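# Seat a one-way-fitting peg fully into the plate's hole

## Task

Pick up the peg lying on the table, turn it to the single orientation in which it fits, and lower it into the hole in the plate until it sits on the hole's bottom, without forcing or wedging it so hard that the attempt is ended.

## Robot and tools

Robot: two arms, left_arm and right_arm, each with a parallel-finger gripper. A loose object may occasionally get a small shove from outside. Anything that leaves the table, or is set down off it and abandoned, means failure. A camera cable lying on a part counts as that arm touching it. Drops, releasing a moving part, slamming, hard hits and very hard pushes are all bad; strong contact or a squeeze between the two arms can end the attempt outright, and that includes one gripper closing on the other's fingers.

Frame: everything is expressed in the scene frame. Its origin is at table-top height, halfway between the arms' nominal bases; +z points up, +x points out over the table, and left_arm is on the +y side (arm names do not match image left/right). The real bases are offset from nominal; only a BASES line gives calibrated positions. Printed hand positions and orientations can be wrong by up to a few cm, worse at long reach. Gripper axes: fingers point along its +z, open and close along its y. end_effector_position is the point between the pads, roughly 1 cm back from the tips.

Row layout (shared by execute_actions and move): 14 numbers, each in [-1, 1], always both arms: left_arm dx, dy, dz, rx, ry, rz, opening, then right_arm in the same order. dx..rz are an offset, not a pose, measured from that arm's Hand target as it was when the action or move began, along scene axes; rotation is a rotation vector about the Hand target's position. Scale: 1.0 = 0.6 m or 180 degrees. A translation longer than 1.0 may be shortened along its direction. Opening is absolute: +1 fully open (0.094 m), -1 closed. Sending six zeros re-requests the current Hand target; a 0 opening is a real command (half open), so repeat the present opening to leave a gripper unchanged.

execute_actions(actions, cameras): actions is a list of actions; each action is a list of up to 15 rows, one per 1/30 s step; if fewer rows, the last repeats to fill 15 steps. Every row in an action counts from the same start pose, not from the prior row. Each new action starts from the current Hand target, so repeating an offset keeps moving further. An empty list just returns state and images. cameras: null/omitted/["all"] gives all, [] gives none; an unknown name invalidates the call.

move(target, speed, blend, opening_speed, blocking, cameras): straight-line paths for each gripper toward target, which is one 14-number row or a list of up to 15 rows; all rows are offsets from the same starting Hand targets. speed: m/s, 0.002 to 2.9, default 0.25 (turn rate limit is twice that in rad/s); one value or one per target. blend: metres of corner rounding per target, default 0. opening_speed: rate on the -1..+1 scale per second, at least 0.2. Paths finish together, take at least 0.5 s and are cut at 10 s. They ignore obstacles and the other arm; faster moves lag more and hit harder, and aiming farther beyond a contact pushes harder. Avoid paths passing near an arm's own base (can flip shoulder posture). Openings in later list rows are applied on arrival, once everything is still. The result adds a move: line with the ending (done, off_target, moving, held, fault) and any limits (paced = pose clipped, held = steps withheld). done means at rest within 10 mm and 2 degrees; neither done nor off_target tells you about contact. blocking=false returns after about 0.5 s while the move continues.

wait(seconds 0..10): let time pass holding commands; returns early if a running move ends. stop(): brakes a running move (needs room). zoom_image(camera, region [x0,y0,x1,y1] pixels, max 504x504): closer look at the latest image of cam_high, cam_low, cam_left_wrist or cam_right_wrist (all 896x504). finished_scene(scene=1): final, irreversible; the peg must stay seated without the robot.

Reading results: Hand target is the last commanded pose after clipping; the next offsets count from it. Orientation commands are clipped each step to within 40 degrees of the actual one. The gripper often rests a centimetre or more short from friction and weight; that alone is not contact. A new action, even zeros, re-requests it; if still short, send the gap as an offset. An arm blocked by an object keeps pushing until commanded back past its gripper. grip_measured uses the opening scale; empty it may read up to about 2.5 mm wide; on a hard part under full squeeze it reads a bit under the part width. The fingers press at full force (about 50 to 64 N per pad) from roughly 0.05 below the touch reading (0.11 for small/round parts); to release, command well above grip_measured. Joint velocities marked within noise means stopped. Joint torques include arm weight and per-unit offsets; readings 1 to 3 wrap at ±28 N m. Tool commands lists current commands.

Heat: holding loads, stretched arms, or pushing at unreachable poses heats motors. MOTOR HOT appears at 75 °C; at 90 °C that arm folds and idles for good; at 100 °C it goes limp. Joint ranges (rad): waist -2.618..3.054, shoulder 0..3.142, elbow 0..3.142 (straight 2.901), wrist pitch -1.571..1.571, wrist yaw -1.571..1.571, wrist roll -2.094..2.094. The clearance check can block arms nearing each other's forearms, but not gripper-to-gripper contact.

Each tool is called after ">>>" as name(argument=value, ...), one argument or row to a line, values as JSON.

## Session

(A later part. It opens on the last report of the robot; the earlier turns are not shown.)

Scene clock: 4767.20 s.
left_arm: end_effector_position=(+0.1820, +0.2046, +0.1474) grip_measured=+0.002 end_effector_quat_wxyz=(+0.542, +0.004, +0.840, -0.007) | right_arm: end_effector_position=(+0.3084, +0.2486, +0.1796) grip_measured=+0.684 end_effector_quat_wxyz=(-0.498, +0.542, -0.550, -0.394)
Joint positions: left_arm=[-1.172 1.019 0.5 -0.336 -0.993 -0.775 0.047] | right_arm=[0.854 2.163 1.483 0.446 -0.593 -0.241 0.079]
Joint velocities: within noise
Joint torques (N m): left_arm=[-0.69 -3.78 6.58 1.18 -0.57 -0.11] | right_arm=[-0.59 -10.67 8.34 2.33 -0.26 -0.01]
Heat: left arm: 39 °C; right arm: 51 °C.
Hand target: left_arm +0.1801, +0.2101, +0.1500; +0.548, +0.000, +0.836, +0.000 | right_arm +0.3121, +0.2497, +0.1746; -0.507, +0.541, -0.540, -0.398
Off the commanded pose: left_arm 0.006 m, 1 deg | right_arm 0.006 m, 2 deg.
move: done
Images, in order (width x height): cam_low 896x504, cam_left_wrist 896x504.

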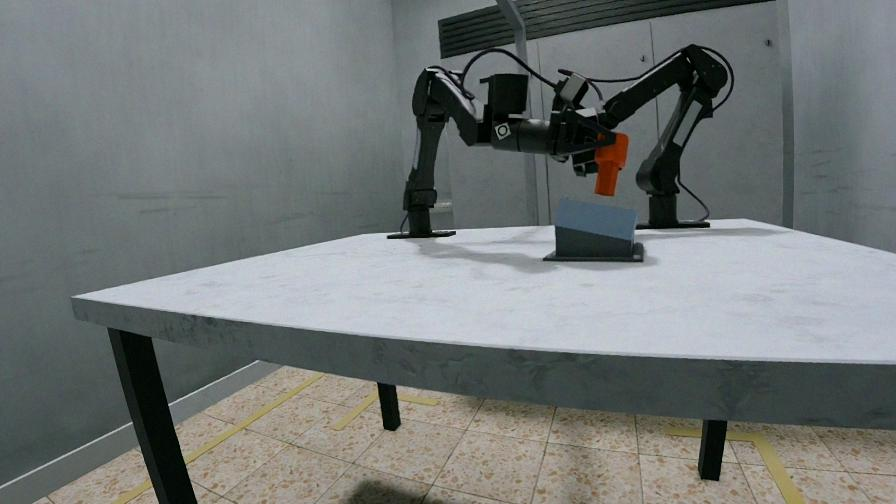

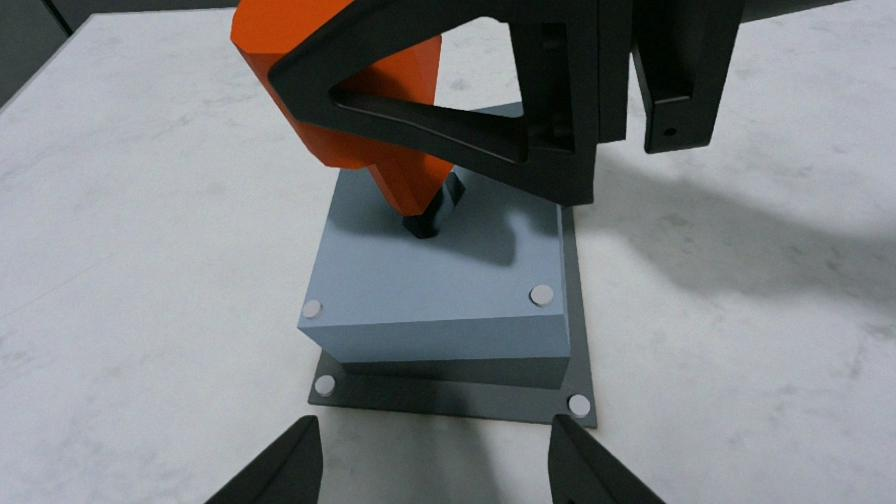

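>>> move(
  target=[
    [0,0,0,0,0,0,0.0,0.0028,-0.0098,-0.0368,0,0,0,0.45],
  ],
  speed=0.03,
  cameras=["cam_low","cam_left_wrist"],
)

>>> zoom_image(
  camera="cam_left_wrist",
  region=[390, 180, 460, 250],
)

>>> zoom_image(
  camera="cam_low",
  region=[580, 180, 630, 220],
)

Scene clock: 4791.50 s.
left_arm: end_effector_position=(+0.1820, +0.2046, +0.1474) grip_measured=+0.002 end_effector_quat_wxyz=(+0.542, +0.004, +0.840, -0.007) | right_arm: end_effector_position=(+0.3097, +0.2442, +0.1624) grip_measured=+0.684 end_effector_quat_wxyz=(-0.502, +0.541, -0.545, -0.397)
Joint positions: left_arm=[-1.172 1.019 0.5 -0.336 -0.993 -0.775 0.047] | right_arm=[0.844 2.189 1.437 0.531 -0.607 -0.241 0.079]
Joint velocities: within noise
Joint torques (N m): left_arm=[-0.69 -3.78 6.61 1.18 -0.56 -0.12] | right_arm=[-0.68 -10.37 7.86 2.23 -0.22 -0.04]
Heat: left arm: 39 °C; right arm: 55 °C.
Hand target: left_arm +0.1801, +0.2101, +0.1500; +0.548, +0.000, +0.836, +0.000 | right_arm +0.3137, +0.2438, +0.1524; +0.507, -0.541, +0.540, +0.398
Off the commanded pose: left_arm 0.006 m, 1 deg | right_arm 0.011 m, 1 deg.
move: off_target (right_arm)
Images, in order (width x height): cam_low 896x504, cam_left_wrist 896x504.

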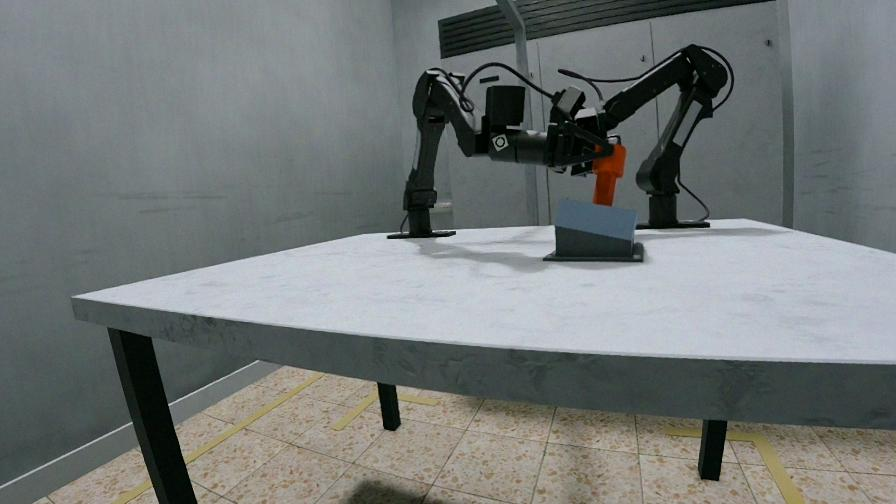

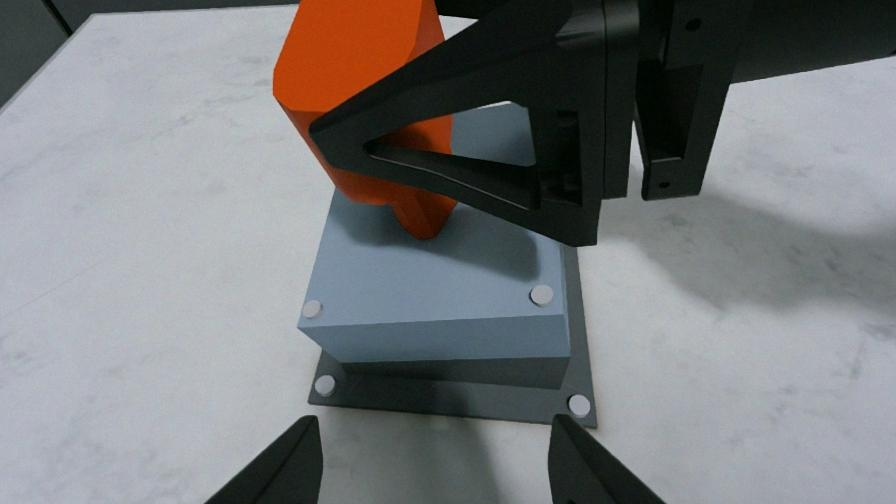

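Scaled by 7.200 from the camera's 896x504 image, which has a finer 1280x720 frame.

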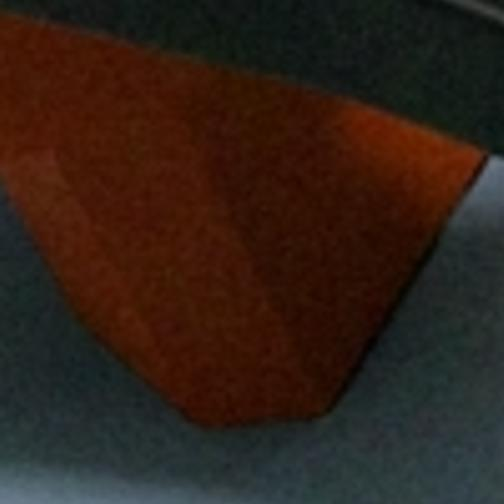

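Scaled by 10.080 from the camera's 896x504 image, which has a finer 1280x720 frame.

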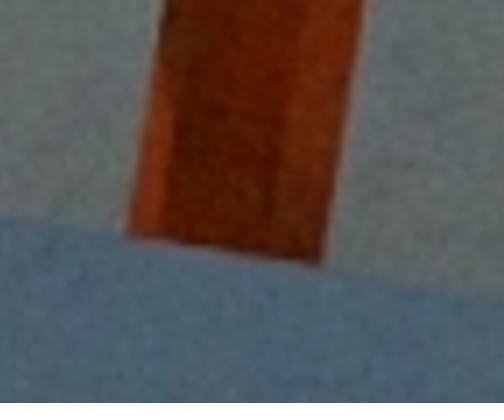

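>>> zoom_image(
  camera="cam_left_wrist",
  region=[395, 205, 450, 245],
)

>>> zoom_image(
  camera="cam_left_wrist",
  region=[410, 220, 445, 245],
)

Scaled by 9.164 from the camera's 896x504 image, which has a finer 1280x720 frame.

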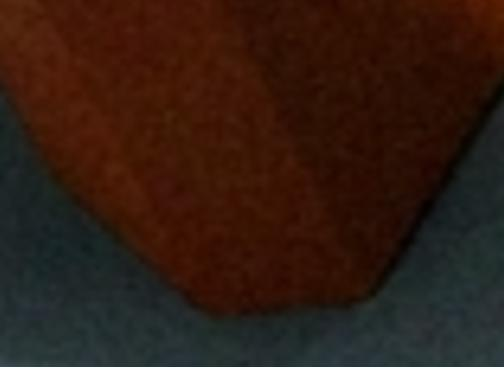

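Scaled by 14.400 from the camera's 896x504 image, which has a finer 1280x720 frame.

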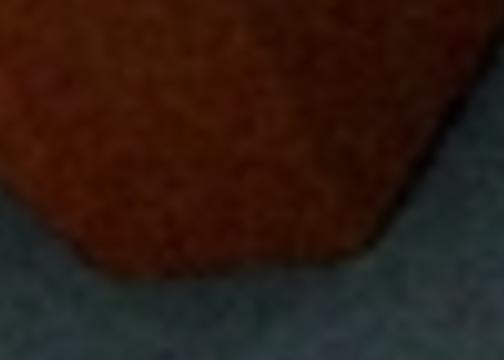

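>>> move(
  target=[
    [0,0,0,0,0,0,0.0,0.0025,-0.0035,-0.0063,-0.0036,0.0024,0.0003,0.45],
  ],
  speed=0.02,
  cameras=["cam_low","cam_left_wrist"],
)

>>> zoom_image(
  camera="cam_left_wrist",
  region=[395, 205, 450, 245],
)

>>> zoom_image(
  camera="cam_low",
  region=[580, 180, 630, 220],
)

Scene clock: 4861.37 s.
left_arm: end_effector_position=(+0.1820, +0.2046, +0.1474) grip_measured=+0.002 end_effector_quat_wxyz=(+0.542, +0.004, +0.840, -0.007) | right_arm: end_effector_position=(+0.3110, +0.2431, +0.1620) grip_measured=+0.684 end_effector_quat_wxyz=(-0.502, +0.541, -0.545, -0.397)
Joint positions: left_arm=[-1.172 1.019 0.5 -0.336 -0.993 -0.775 0.047] | right_arm=[0.84 2.19 1.437 0.532 -0.611 -0.241 0.079]
Joint velocities: within noise
Joint torques (N m): left_arm=[-0.66 -3.75 6.57 1.18 -0.56 -0.12] | right_arm=[-0.85 -10.3 7.9 2.08 -0.24 -0.07]
Heat: left arm: 39 °C; right arm: 51 °C.
Hand target: left_arm +0.1801, +0.2101, +0.1500; +0.548, +0.000, +0.836, +0.000 | right_arm +0.3154, +0.2417, +0.1487; +0.502, -0.543, +0.544, +0.397
Off the commanded pose: left_arm 0.006 m, 1 deg | right_arm 0.014 m, 0 deg.
move: off_target (right_arm)
Images, in order (width x height): cam_low 896x504, cam_left_wrist 896x504.

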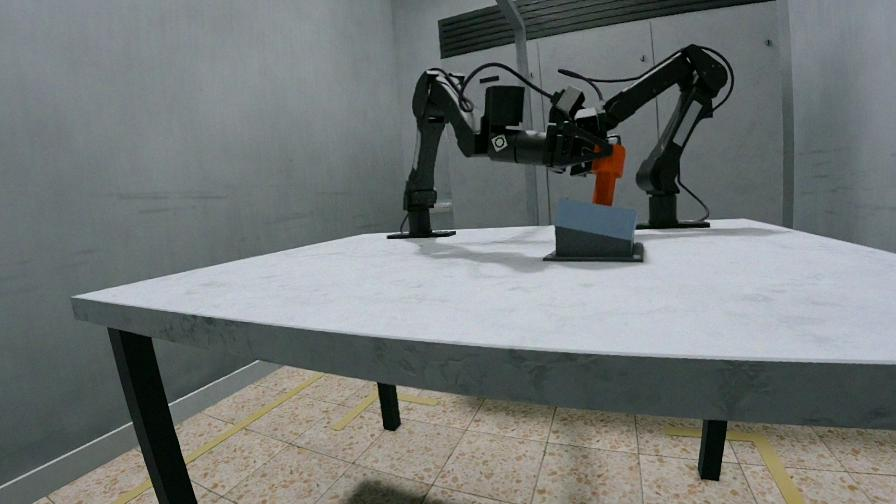

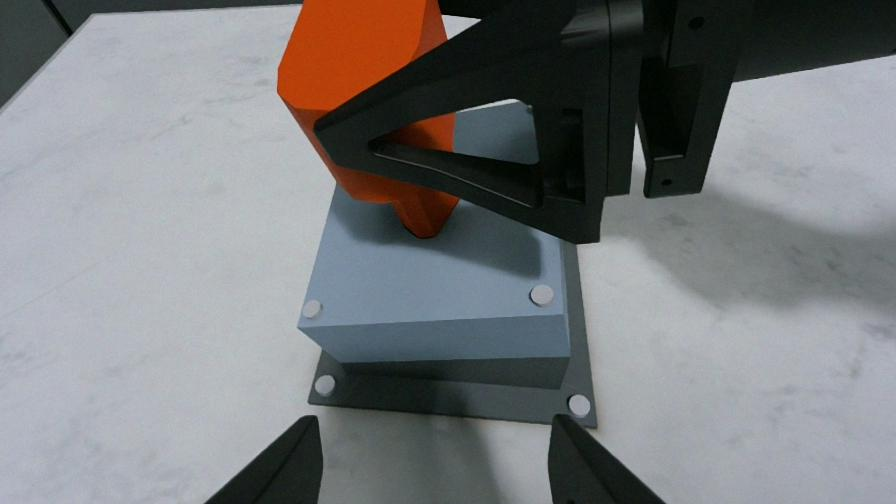

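Scaled by 9.164 from the camera's 896x504 image, which has a finer 1280x720 frame.

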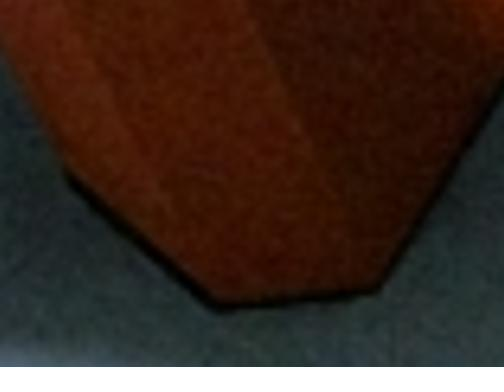

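Scaled by 10.080 from the camera's 896x504 image, which has a finer 1280x720 frame.

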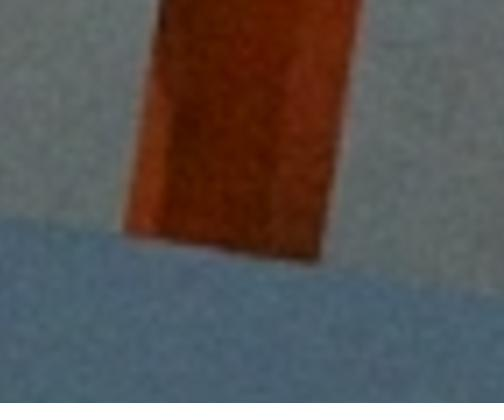

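>>> move(
  target=[
    [0,0,0,0,0,0,0.0,0.0005,-0.0016,-0.0063,-0.0036,0.0024,0.0003,0.45],
  ],
  speed=0.02,
  cameras=["cam_low","cam_left_wrist"],
)

>>> zoom_image(
  camera="cam_left_wrist",
  region=[395, 205, 450, 245],
)

>>> zoom_image(
  camera="cam_low",
  region=[580, 180, 630, 220],
)

Scene clock: 4883.90 s.
left_arm: end_effector_position=(+0.1820, +0.2046, +0.1474) grip_measured=+0.002 end_effector_quat_wxyz=(+0.542, +0.004, +0.840, -0.007) | right_arm: end_effector_position=(+0.3109, +0.2428, +0.1621) grip_measured=+0.684 end_effector_quat_wxyz=(-0.502, +0.542, -0.544, -0.398)
Joint positions: left_arm=[-1.172 1.019 0.5 -0.336 -0.993 -0.775 0.047] | right_arm=[0.839 2.19 1.437 0.532 -0.615 -0.242 0.079]
Joint velocities: within noise
Joint torques (N m): left_arm=[-0.69 -3.78 6.58 1.18 -0.56 -0.12] | right_arm=[-0.91 -10.14 7.91 1.93 -0.23 -0.1]
Heat: left arm: 39 °C; right arm: 53 °C.
Hand target: left_arm +0.1801, +0.2101, +0.1500; +0.548, +0.000, +0.836, +0.000 | right_arm +0.3156, +0.2407, +0.1449; +0.496, -0.545, +0.548, +0.396
Off the commanded pose: left_arm 0.006 m, 1 deg | right_arm 0.018 m, 1 deg.
move: off_target (right_arm)
Images, in order (width x height): cam_low 896x504, cam_left_wrist 896x504.

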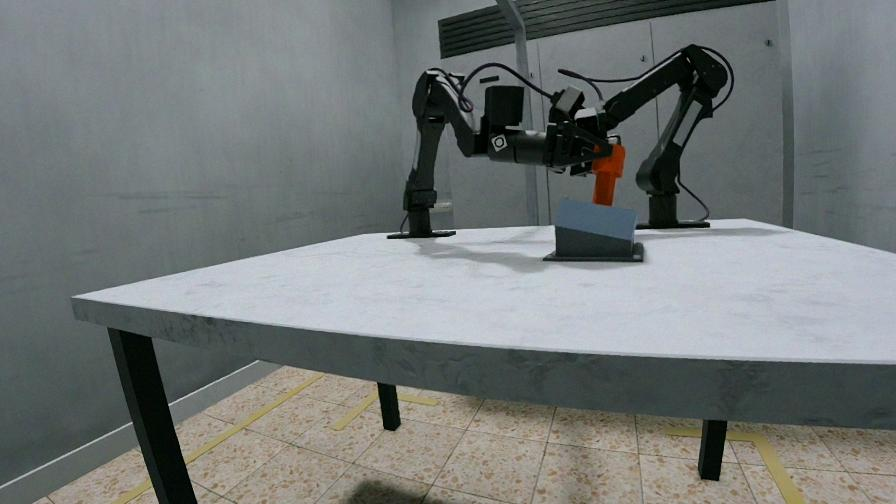

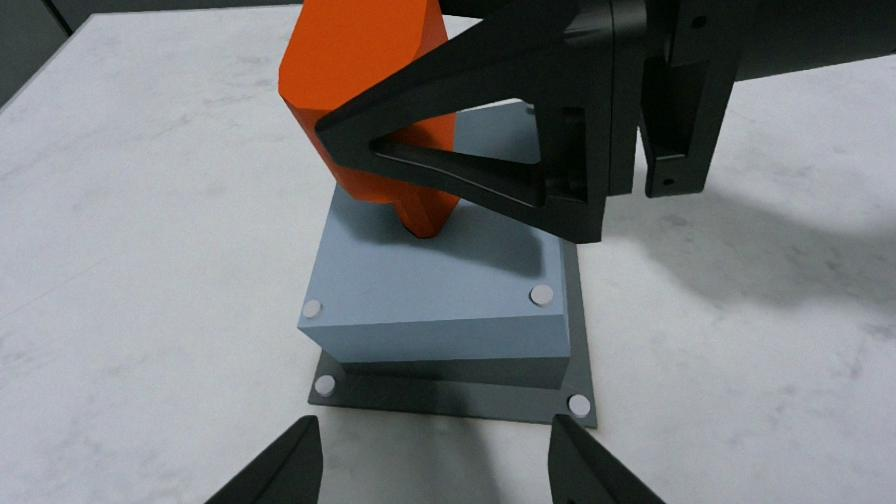

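Scaled by 9.164 from the camera's 896x504 image, which has a finer 1280x720 frame.

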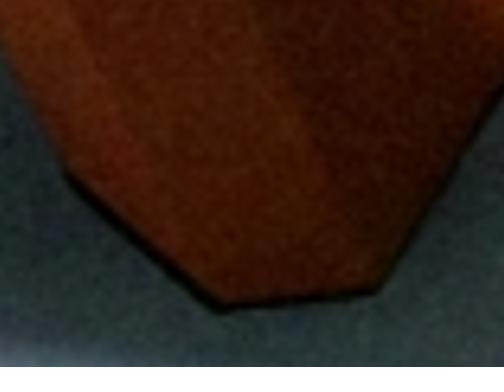

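Scaled by 10.080 from the camera's 896x504 image, which has a finer 1280x720 frame.

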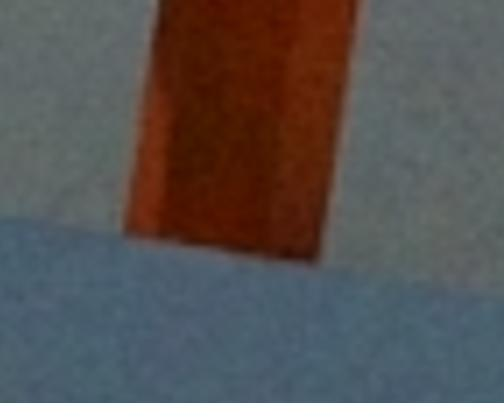

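>>> move(
  target=[
    [0,0,0,0,0,0,0.0,0.0002,-0.0008,-0.003,0.0002,0.0024,-0.0007,0.45],
    [0,0,0,0,0,0,0.0,0.0002,-0.0008,-0.003,0.0025,-0.0002,0.0002,0.45],
    [0,0,0,0,0,0,0.0,0.0002,-0.0008,-0.003,-0.0002,-0.0024,0.0007,0.45],
    [0,0,0,0,0,0,0.0,0.0002,-0.0008,-0.003,-0.0018,0.0002,-0.0001,0.45],
    [0,0,0,0,0,0,0.0,0.0002,-0.0008,-0.003,0.0002,0.0024,-0.0007,0.45],
    [0,0,0,0,0,0,0.0,0.0002,-0.0008,-0.003,0,0,0,0.45],
  ],
  speed=0.01,
  cameras=["cam_low","cam_left_wrist"],
)

>>> zoom_image(
  camera="cam_left_wrist",
  region=[395, 205, 450, 245],
)

>>> zoom_image(
  camera="cam_low",
  region=[580, 180, 630, 220],
)

Scene clock: 4942.97 s.
left_arm: end_effector_position=(+0.1820, +0.2046, +0.1474) grip_measured=+0.002 end_effector_quat_wxyz=(+0.542, +0.004, +0.840, -0.007) | right_arm: end_effector_position=(+0.3102, +0.2430, +0.1618) grip_measured=+0.684 end_effector_quat_wxyz=(-0.504, +0.544, -0.539, -0.400)
Joint positions: left_arm=[-1.172 1.019 0.5 -0.336 -0.993 -0.775 0.047] | right_arm=[0.838 2.195 1.435 0.545 -0.624 -0.246 0.079]
Joint velocities: within noise
Joint torques (N m): left_arm=[-0.69 -3.77 6.57 1.18 -0.57 -0.12] | right_arm=[-0.87 -10.29 7.72 1.86 -0.12 -0.05]
Heat: left arm: 39 °C; right arm: 54 °C.
Hand target: left_arm +0.1801, +0.2101, +0.1500; +0.548, +0.000, +0.836, +0.000 | right_arm +0.3156, +0.2404, +0.1432; +0.496, -0.545, +0.548, +0.397
Off the commanded pose: left_arm 0.006 m, 1 deg | right_arm 0.020 m, 1 deg.
move: off_target (right_arm)
Images, in order (width x height): cam_low 896x504, cam_left_wrist 896x504.

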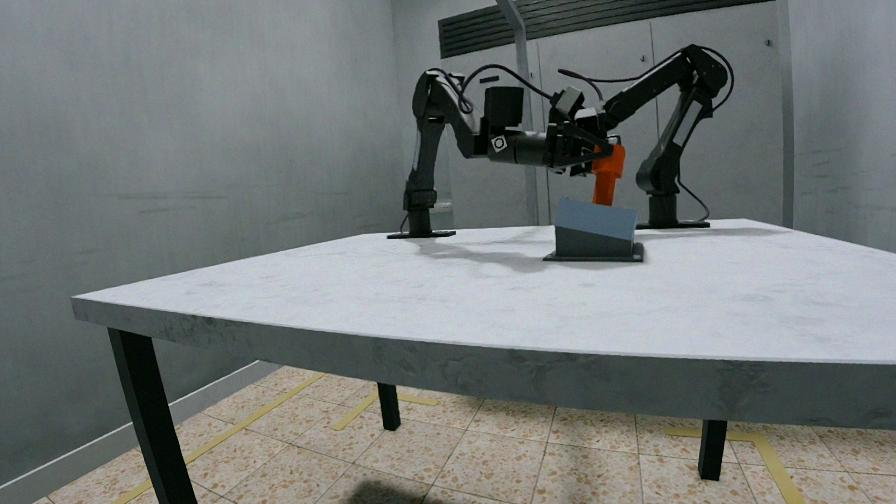

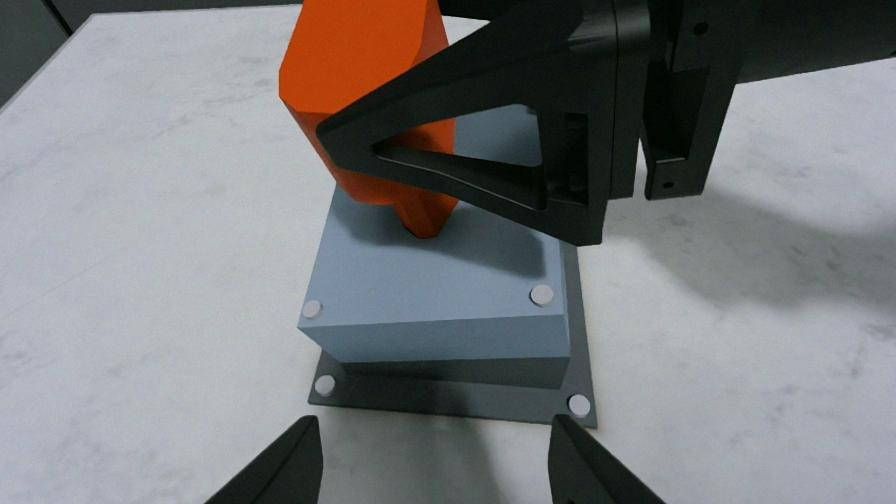

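Scaled by 9.164 from the camera's 896x504 image, which has a finer 1280x720 frame.

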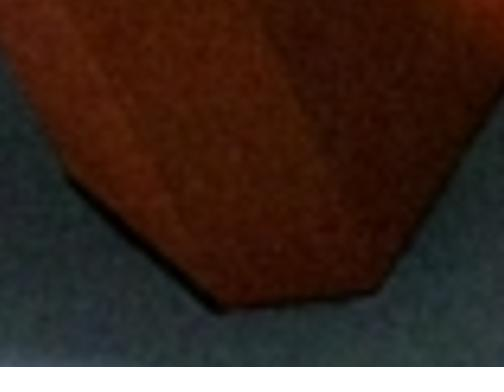

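Scaled by 10.080 from the camera's 896x504 image, which has a finer 1280x720 frame.

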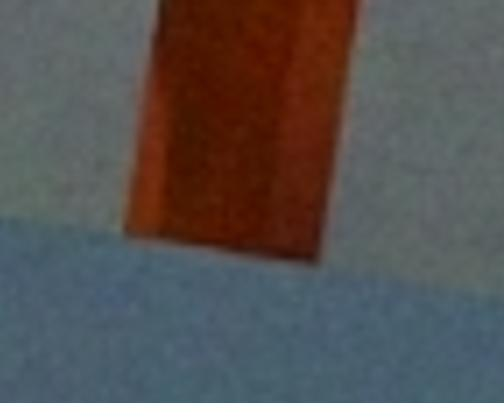

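>>> move(
  target=[
    [0,0,0,0,0,0,0.0,0.0,0.0,0.0,0.0119,-0.0080,-0.0010,0.45],
  ],
  speed=0.03,
  cameras=["cam_low","cam_left_wrist"],
)

>>> zoom_image(
  camera="cam_left_wrist",
  region=[395, 205, 450, 245],
)

>>> zoom_image(
  camera="cam_low",
  region=[580, 180, 630, 220],
)

Scene clock: 5051.10 s.
left_arm: end_effector_position=(+0.1820, +0.2046, +0.1474) grip_measured=+0.002 end_effector_quat_wxyz=(+0.542, +0.004, +0.840, -0.007) | right_arm: end_effector_position=(+0.3093, +0.2418, +0.1613) grip_measured=+0.684 end_effector_quat_wxyz=(+0.516, -0.542, +0.527, +0.402)
Joint positions: left_arm=[-1.172 1.019 0.5 -0.336 -0.993 -0.775 0.047] | right_arm=[0.836 2.202 1.41 0.613 -0.63 -0.244 0.079]
Joint velocities: within noise
Joint torques (N m): left_arm=[-0.68 -3.78 6.58 1.17 -0.57 -0.11] | right_arm=[-0.75 -9.8 7.54 2.08 -0.02 0.01]
Heat: left arm: 39 °C; right arm: 50 °C.
Hand target: left_arm +0.1801, +0.2101, +0.1500; +0.548, +0.000, +0.836, +0.000 | right_arm +0.3158, +0.2402, +0.1431; +0.514, -0.539, +0.535, +0.399
Off the commanded pose: left_arm 0.006 m, 1 deg | right_arm 0.019 m, 1 deg.
move: off_target (right_arm)
Images, in order (width x height): cam_low 896x504, cam_left_wrist 896x504.

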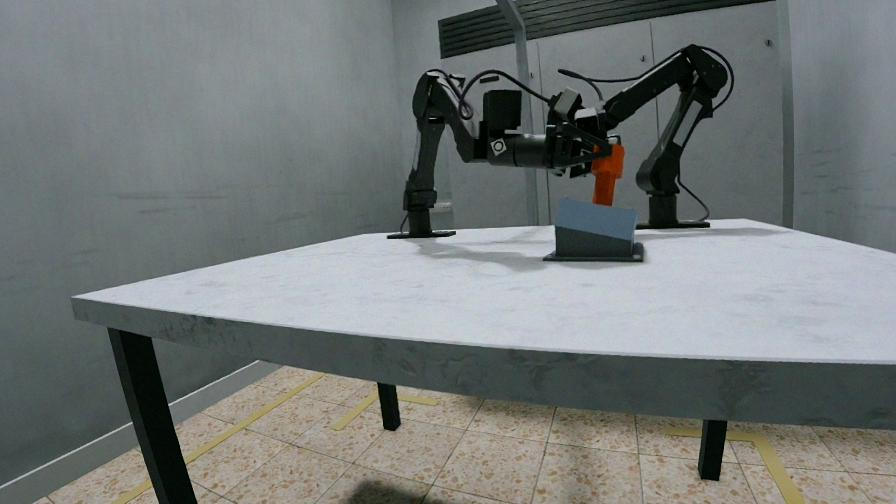

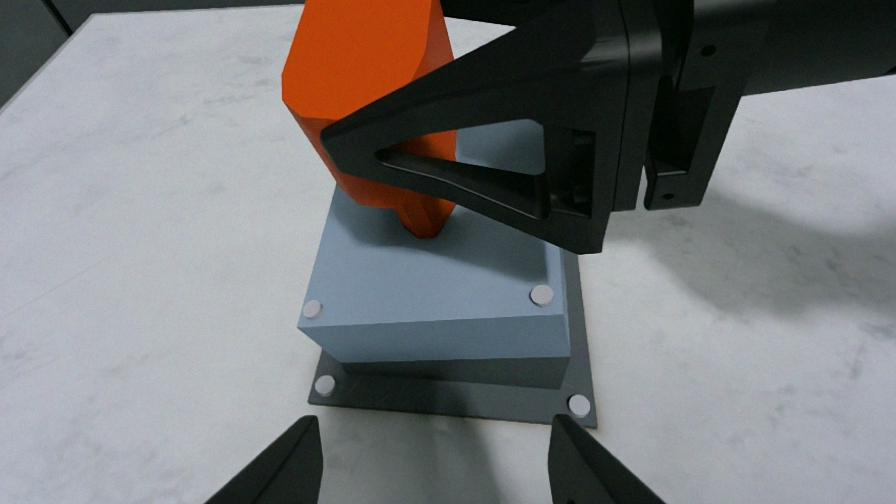

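Scaled by 9.164 from the camera's 896x504 image, which has a finer 1280x720 frame.

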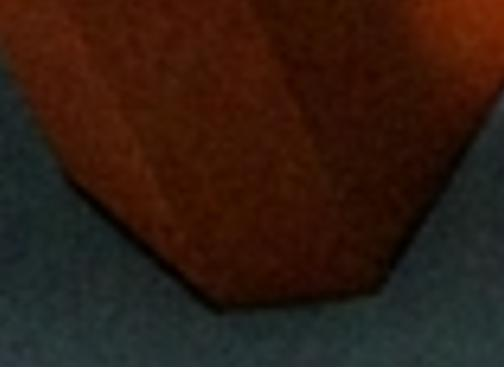

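Scaled by 10.080 from the camera's 896x504 image, which has a finer 1280x720 frame.

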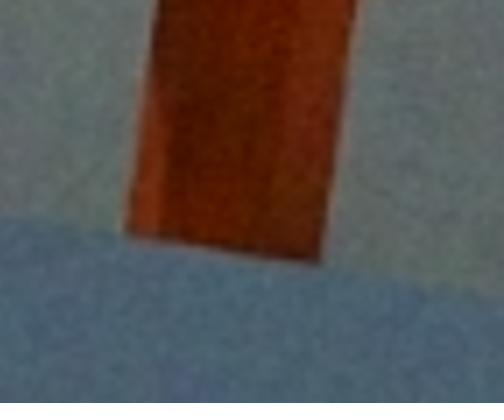

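>>> move(
  target=[
    [0,0,0,0,0,0,0.0,-0.0092,0.0323,0.1865,-0.0047,0.0032,0.0004,0.45],
    [0,0,0,0,0,0,0.0,-0.0072,0.0292,0.1078,-0.0047,0.0032,0.0004,0.45],
    [0,0,0,0,0,0,0.0,-0.0057,0.0152,0.0527,-0.0047,0.0032,0.0004,0.45],
  ],
  speed=[0.12,0.08,0.04],
  cameras=["cam_low","cam_left_wrist"],
)

>>> zoom_image(
  camera="cam_left_wrist",
  region=[370, 160, 450, 240],
)

Scene clock: 5153.13 s.
left_arm: end_effector_position=(+0.1820, +0.2046, +0.1474) grip_measured=+0.002 end_effector_quat_wxyz=(+0.542, +0.004, +0.840, -0.007) | right_arm: end_effector_position=(+0.3089, +0.2479, +0.1806) grip_measured=+0.684 end_effector_quat_wxyz=(-0.499, +0.541, -0.550, -0.395)
Joint positions: left_arm=[-1.172 1.019 0.5 -0.336 -0.993 -0.775 0.047] | right_arm=[0.852 2.161 1.483 0.446 -0.595 -0.239 0.079]
Joint velocities: within noise
Joint torques (N m): left_arm=[-0.69 -3.78 6.58 1.18 -0.57 -0.11] | right_arm=[-0.47 -10.58 8.34 2.34 -0.25 -0.03]
Heat: left arm: 39 °C; right arm: 57 °C.
Hand target: left_arm +0.1801, +0.2101, +0.1500; +0.548, +0.000, +0.836, +0.000 | right_arm +0.3122, +0.2494, +0.1748; -0.507, +0.541, -0.540, -0.398
Off the commanded pose: left_arm 0.006 m, 1 deg | right_arm 0.007 m, 2 deg.
move: done
Images, in order (width x height): cam_low 896x504, cam_left_wrist 896x504.

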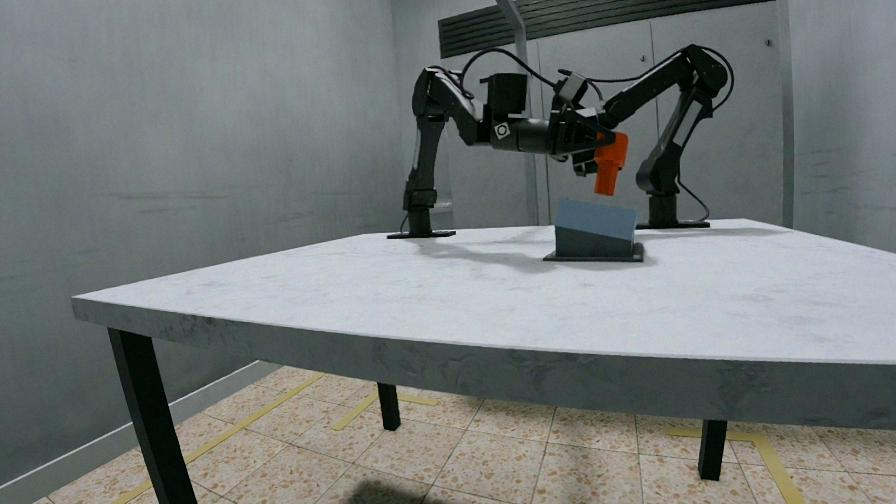

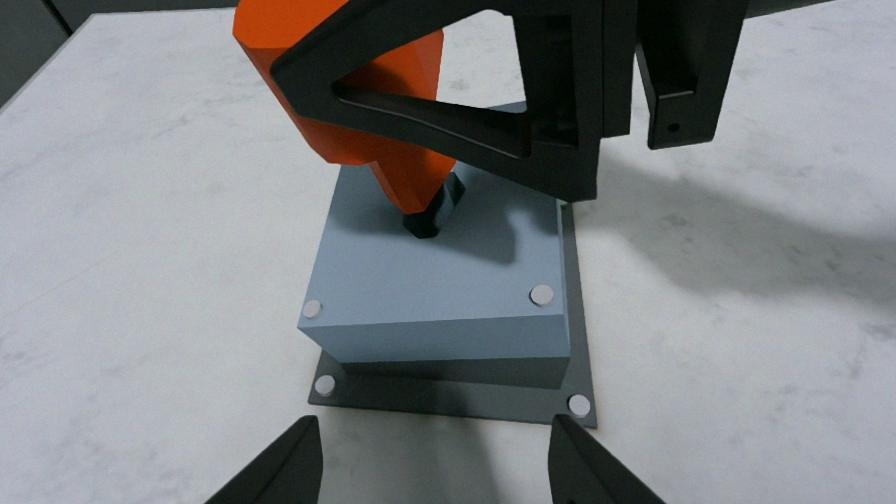

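Scaled by 6.300 from the camera's 896x504 image, which has a finer 1280x720 frame.

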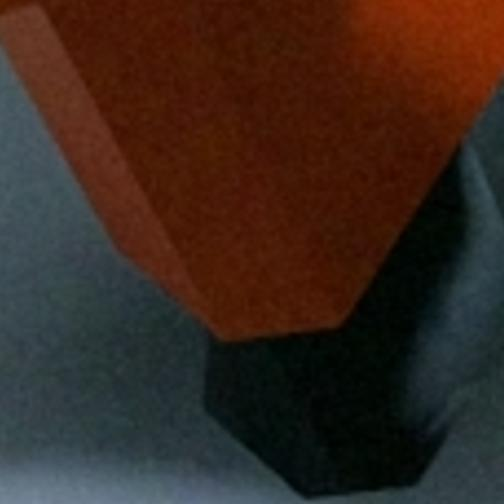

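>>> move(
  target=[
    [0,0,0,0,0,0,0.0,0.0030,-0.0100,-0.0372,0,0,0,0.45],
    [0,0,0,0,0,0,0.0,0.0042,-0.0145,-0.0532,0,0,0,0.45],
  ],
  speed=0.03,
  cameras=["cam_low","cam_left_wrist"],
)

>>> zoom_image(
  camera="cam_left_wrist",
  region=[395, 205, 450, 245],
)

>>> zoom_image(
  camera="cam_low",
  region=[580, 180, 630, 220],
)

Scene clock: 5165.93 s.
left_arm: end_effector_position=(+0.1820, +0.2046, +0.1474) grip_measured=+0.002 end_effector_quat_wxyz=(+0.542, +0.004, +0.840, -0.007) | right_arm: end_effector_position=(+0.3092, +0.2429, +0.1622) grip_measured=+0.684 end_effector_quat_wxyz=(+0.511, -0.541, +0.533, +0.402)
Joint positions: left_arm=[-1.172 1.019 0.5 -0.336 -0.993 -0.775 0.047] | right_arm=[0.839 2.198 1.42 0.586 -0.623 -0.239 0.079]
Joint velocities: within noise
Joint torques (N m): left_arm=[-0.68 -3.75 6.58 1.17 -0.56 -0.12] | right_arm=[-0.81 -9.89 7.43 2.01 -0.09 -0.06]
Heat: left arm: 39 °C; right arm: 54 °C.
Hand target: left_arm +0.1801, +0.2101, +0.1500; +0.548, +0.000, +0.836, +0.000 | right_arm +0.3147, +0.2408, +0.1429; +0.507, -0.541, +0.540, +0.398
Off the commanded pose: left_arm 0.006 m, 1 deg | right_arm 0.020 m, 1 deg.
move: off_target (right_arm)
Images, in order (width x height): cam_low 896x504, cam_left_wrist 896x504.

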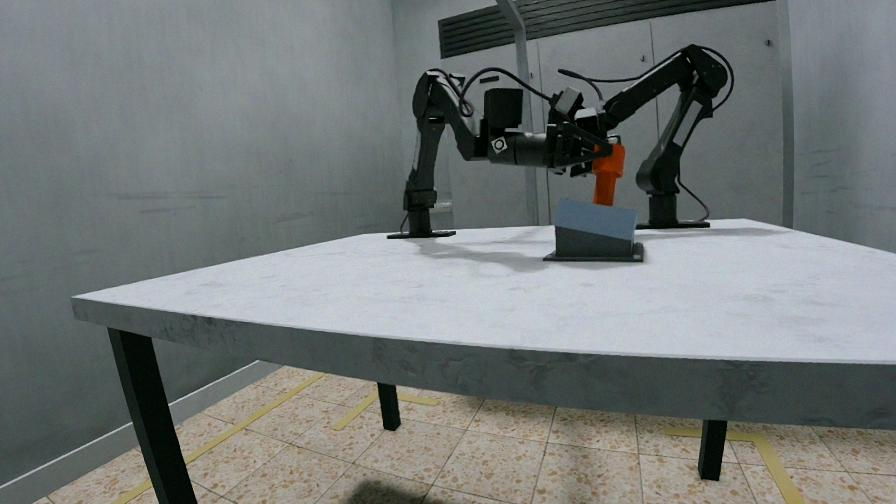

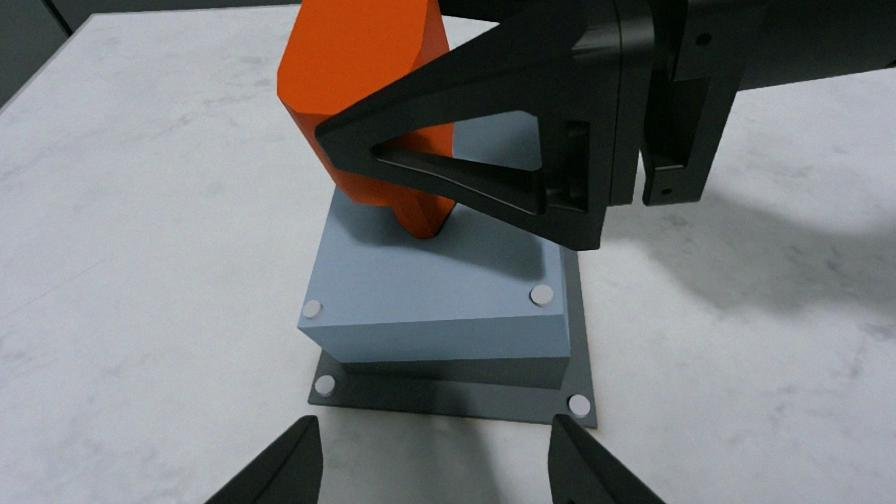

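Scaled by 9.164 from the camera's 896x504 image, which has a finer 1280x720 frame.

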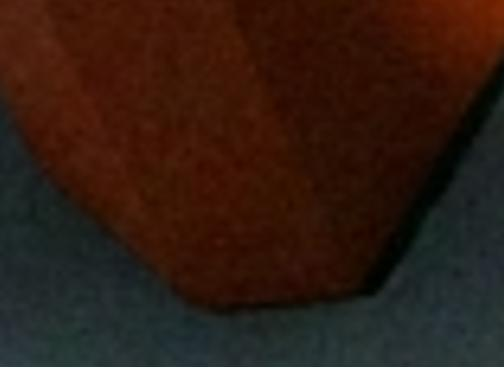

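Scaled by 10.080 from the camera's 896x504 image, which has a finer 1280x720 frame.

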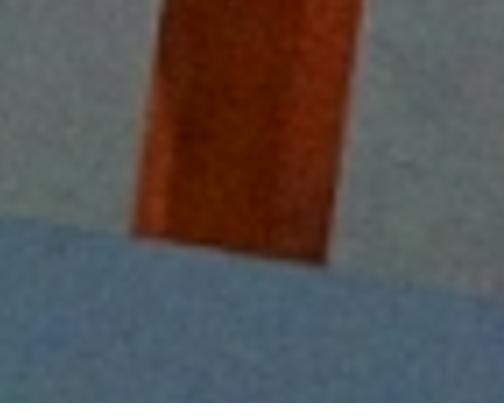

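>>> wait(
  seconds=0.1,
  cameras=["cam_right_wrist","cam_left_wrist"],
)

>>> zoom_image(
  camera="cam_right_wrist",
  region=[200, 320, 704, 504],
)

Scene clock: 5241.67 s.
left_arm: end_effector_position=(+0.1820, +0.2046, +0.1474) grip_measured=+0.002 end_effector_quat_wxyz=(+0.542, +0.004, +0.840, -0.007) | right_arm: end_effector_position=(+0.3091, +0.2429, +0.1620) grip_measured=+0.684 end_effector_quat_wxyz=(+0.511, -0.541, +0.533, +0.402)
Joint positions: left_arm=[-1.172 1.019 0.5 -0.336 -0.993 -0.775 0.047] | right_arm=[0.839 2.198 1.419 0.586 -0.623 -0.239 0.079]
Joint velocities: within noise
Joint torques (N m): left_arm=[-0.7 -3.77 6.56 1.18 -0.57 -0.12] | right_arm=[-0.81 -9.91 7.43 2.01 -0.09 -0.06]
Heat: left arm: 39 °C; right arm: 56 °C.
Hand target: left_arm +0.1801, +0.2101, +0.1500; +0.548, +0.000, +0.836, +0.000 | right_arm +0.3147, +0.2408, +0.1427; +0.507, -0.541, +0.540, +0.398
Tool commands: left_gripper/opening=+0.0 right_gripper/opening=+0.45
Off the commanded pose: left_arm 0.006 m, 1 deg | right_arm 0.020 m, 1 deg.
wait: 0.10 s; at rest from the start
Images, in order (width x height): cam_left_wrist 896x504, cam_right_wrist 896x504.

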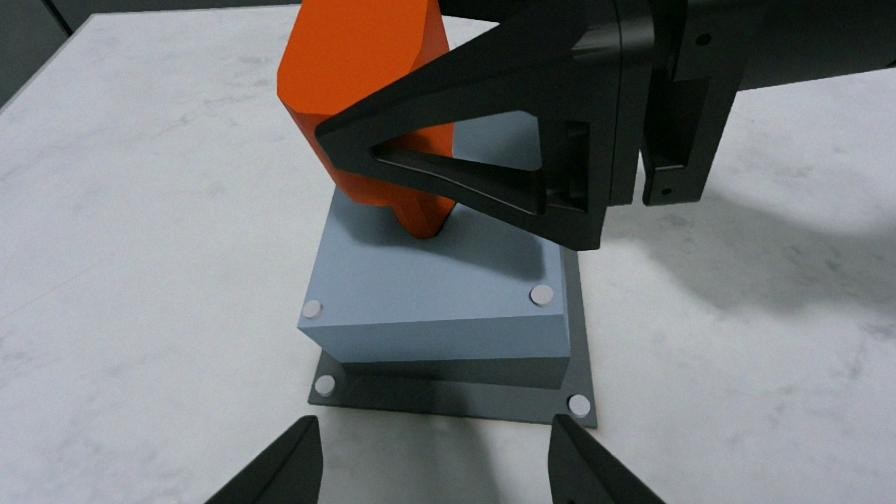

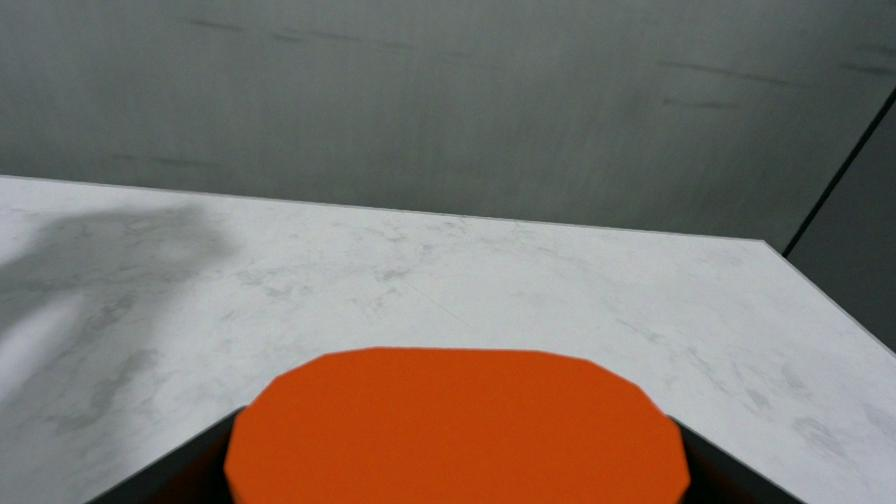

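Scaled by 1.000.

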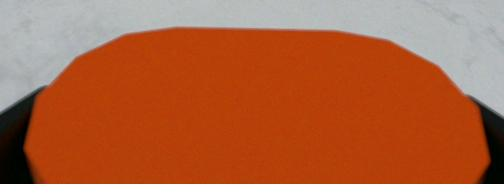

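>>> move(
  target=[
    [0,0,0,0,0,0,0.0,-0.0073,0.0313,0.1868,0,0,0,0.45],
    [0,0,0,0,0,0,0.0,-0.0053,0.0282,0.1082,0,0,0,0.45],
    [0,0,0,0,0,0,0.0,-0.0042,0.0143,0.0532,0,0,0,0.45],
  ],
  speed=[0.12,0.08,0.04],
  cameras=[],
)

>>> move(
  target=[
    [0,0,0,0,0,0,0.0,0.0030,-0.0100,-0.0372,0,0,0,0.45],
  ],
  speed=0.03,
  cameras=["cam_low","cam_left_wrist"],
)

>>> zoom_image(
  camera="cam_left_wrist",
  region=[395, 205, 450, 245],
)

>>> zoom_image(
  camera="cam_low",
  region=[580, 180, 630, 220],
)

Scene clock: 5377.93 s.
left_arm: end_effector_position=(+0.1820, +0.2046, +0.1474) grip_measured=+0.002 end_effector_quat_wxyz=(+0.542, +0.004, +0.840, -0.007) | right_arm: end_effector_position=(+0.3089, +0.2478, +0.1804) grip_measured=+0.684 end_effector_quat_wxyz=(-0.498, +0.541, -0.550, -0.395)
Joint positions: left_arm=[-1.172 1.019 0.5 -0.336 -0.993 -0.775 0.047] | right_arm=[0.852 2.161 1.482 0.446 -0.595 -0.239 0.079]
Joint velocities: within noise
Joint torques (N m): left_arm=[-0.69 -3.79 6.57 1.18 -0.57 -0.11] | right_arm=[-0.5 -10.58 8.34 2.34 -0.25 -0.03]
Heat: left arm: 39 °C; right arm: 57 °C.
Hand target: left_arm +0.1801, +0.2101, +0.1500; +0.548, +0.000, +0.836, +0.000 | right_arm +0.3123, +0.2493, +0.1748; -0.507, +0.541, -0.540, -0.398
Off the commanded pose: left_arm 0.006 m, 1 deg | right_arm 0.007 m, 2 deg.
move: done
No camera images: "cameras" was empty.

Scene clock: 5379.20 s.
left_arm: end_effector_position=(+0.1820, +0.2046, +0.1474) grip_measured=+0.002 end_effector_quat_wxyz=(+0.542, +0.004, +0.840, -0.007) | right_arm: end_effector_position=(+0.3102, +0.2436, +0.1628) grip_measured=+0.684 end_effector_quat_wxyz=(-0.503, +0.541, -0.545, -0.397)
Joint positions: left_arm=[-1.172 1.019 0.5 -0.336 -0.993 -0.775 0.047] | right_arm=[0.842 2.189 1.436 0.532 -0.608 -0.239 0.079]
Joint velocities: within noise
Joint torques (N m): left_arm=[-0.68 -3.75 6.58 1.18 -0.57 -0.11] | right_arm=[-0.68 -10.39 7.86 2.22 -0.21 -0.06]
Heat: left arm: 39 °C; right arm: 57 °C.
Hand target: left_arm +0.1801, +0.2101, +0.1500; +0.548, +0.000, +0.836, +0.000 | right_arm +0.3141, +0.2432, +0.1526; +0.507, -0.541, +0.540, +0.398
Off the commanded pose: left_arm 0.006 m, 1 deg | right_arm 0.011 m, 1 deg.
move: off_target (right_arm)
Images, in order (width x height): cam_low 896x504, cam_left_wrist 896x504.

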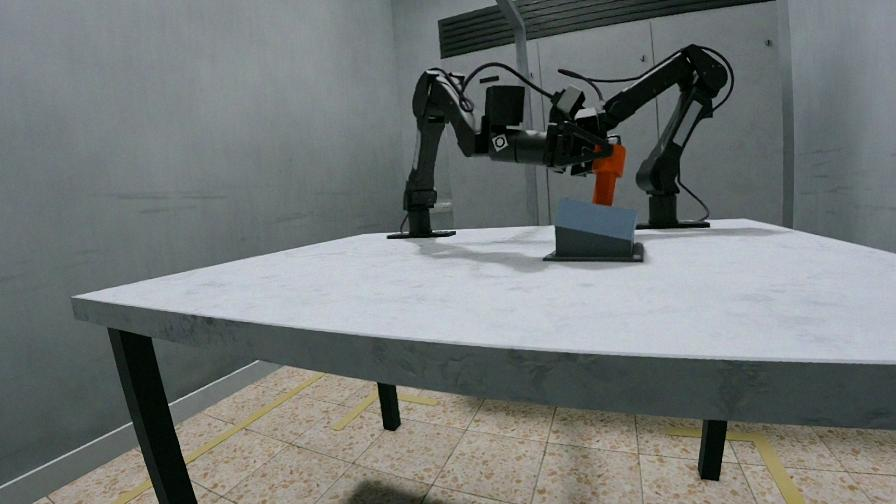

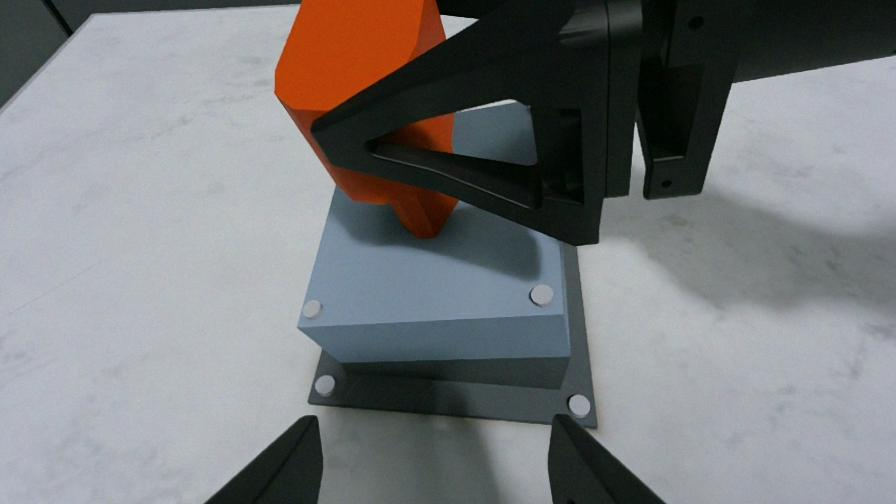

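Scaled by 9.164 from the camera's 896x504 image, which has a finer 1280x720 frame.

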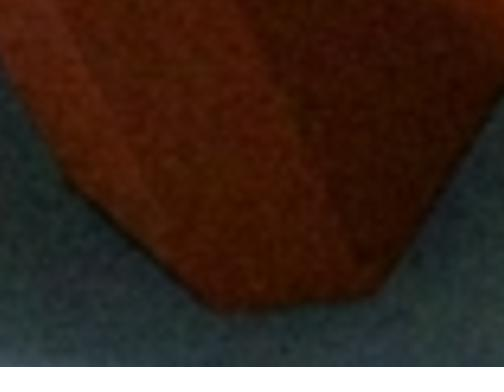

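Scaled by 10.080 from the camera's 896x504 image, which has a finer 1280x720 frame.

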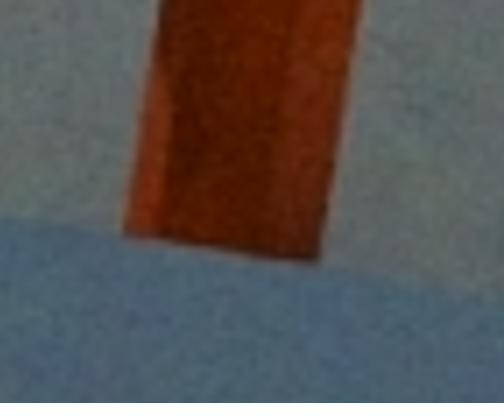

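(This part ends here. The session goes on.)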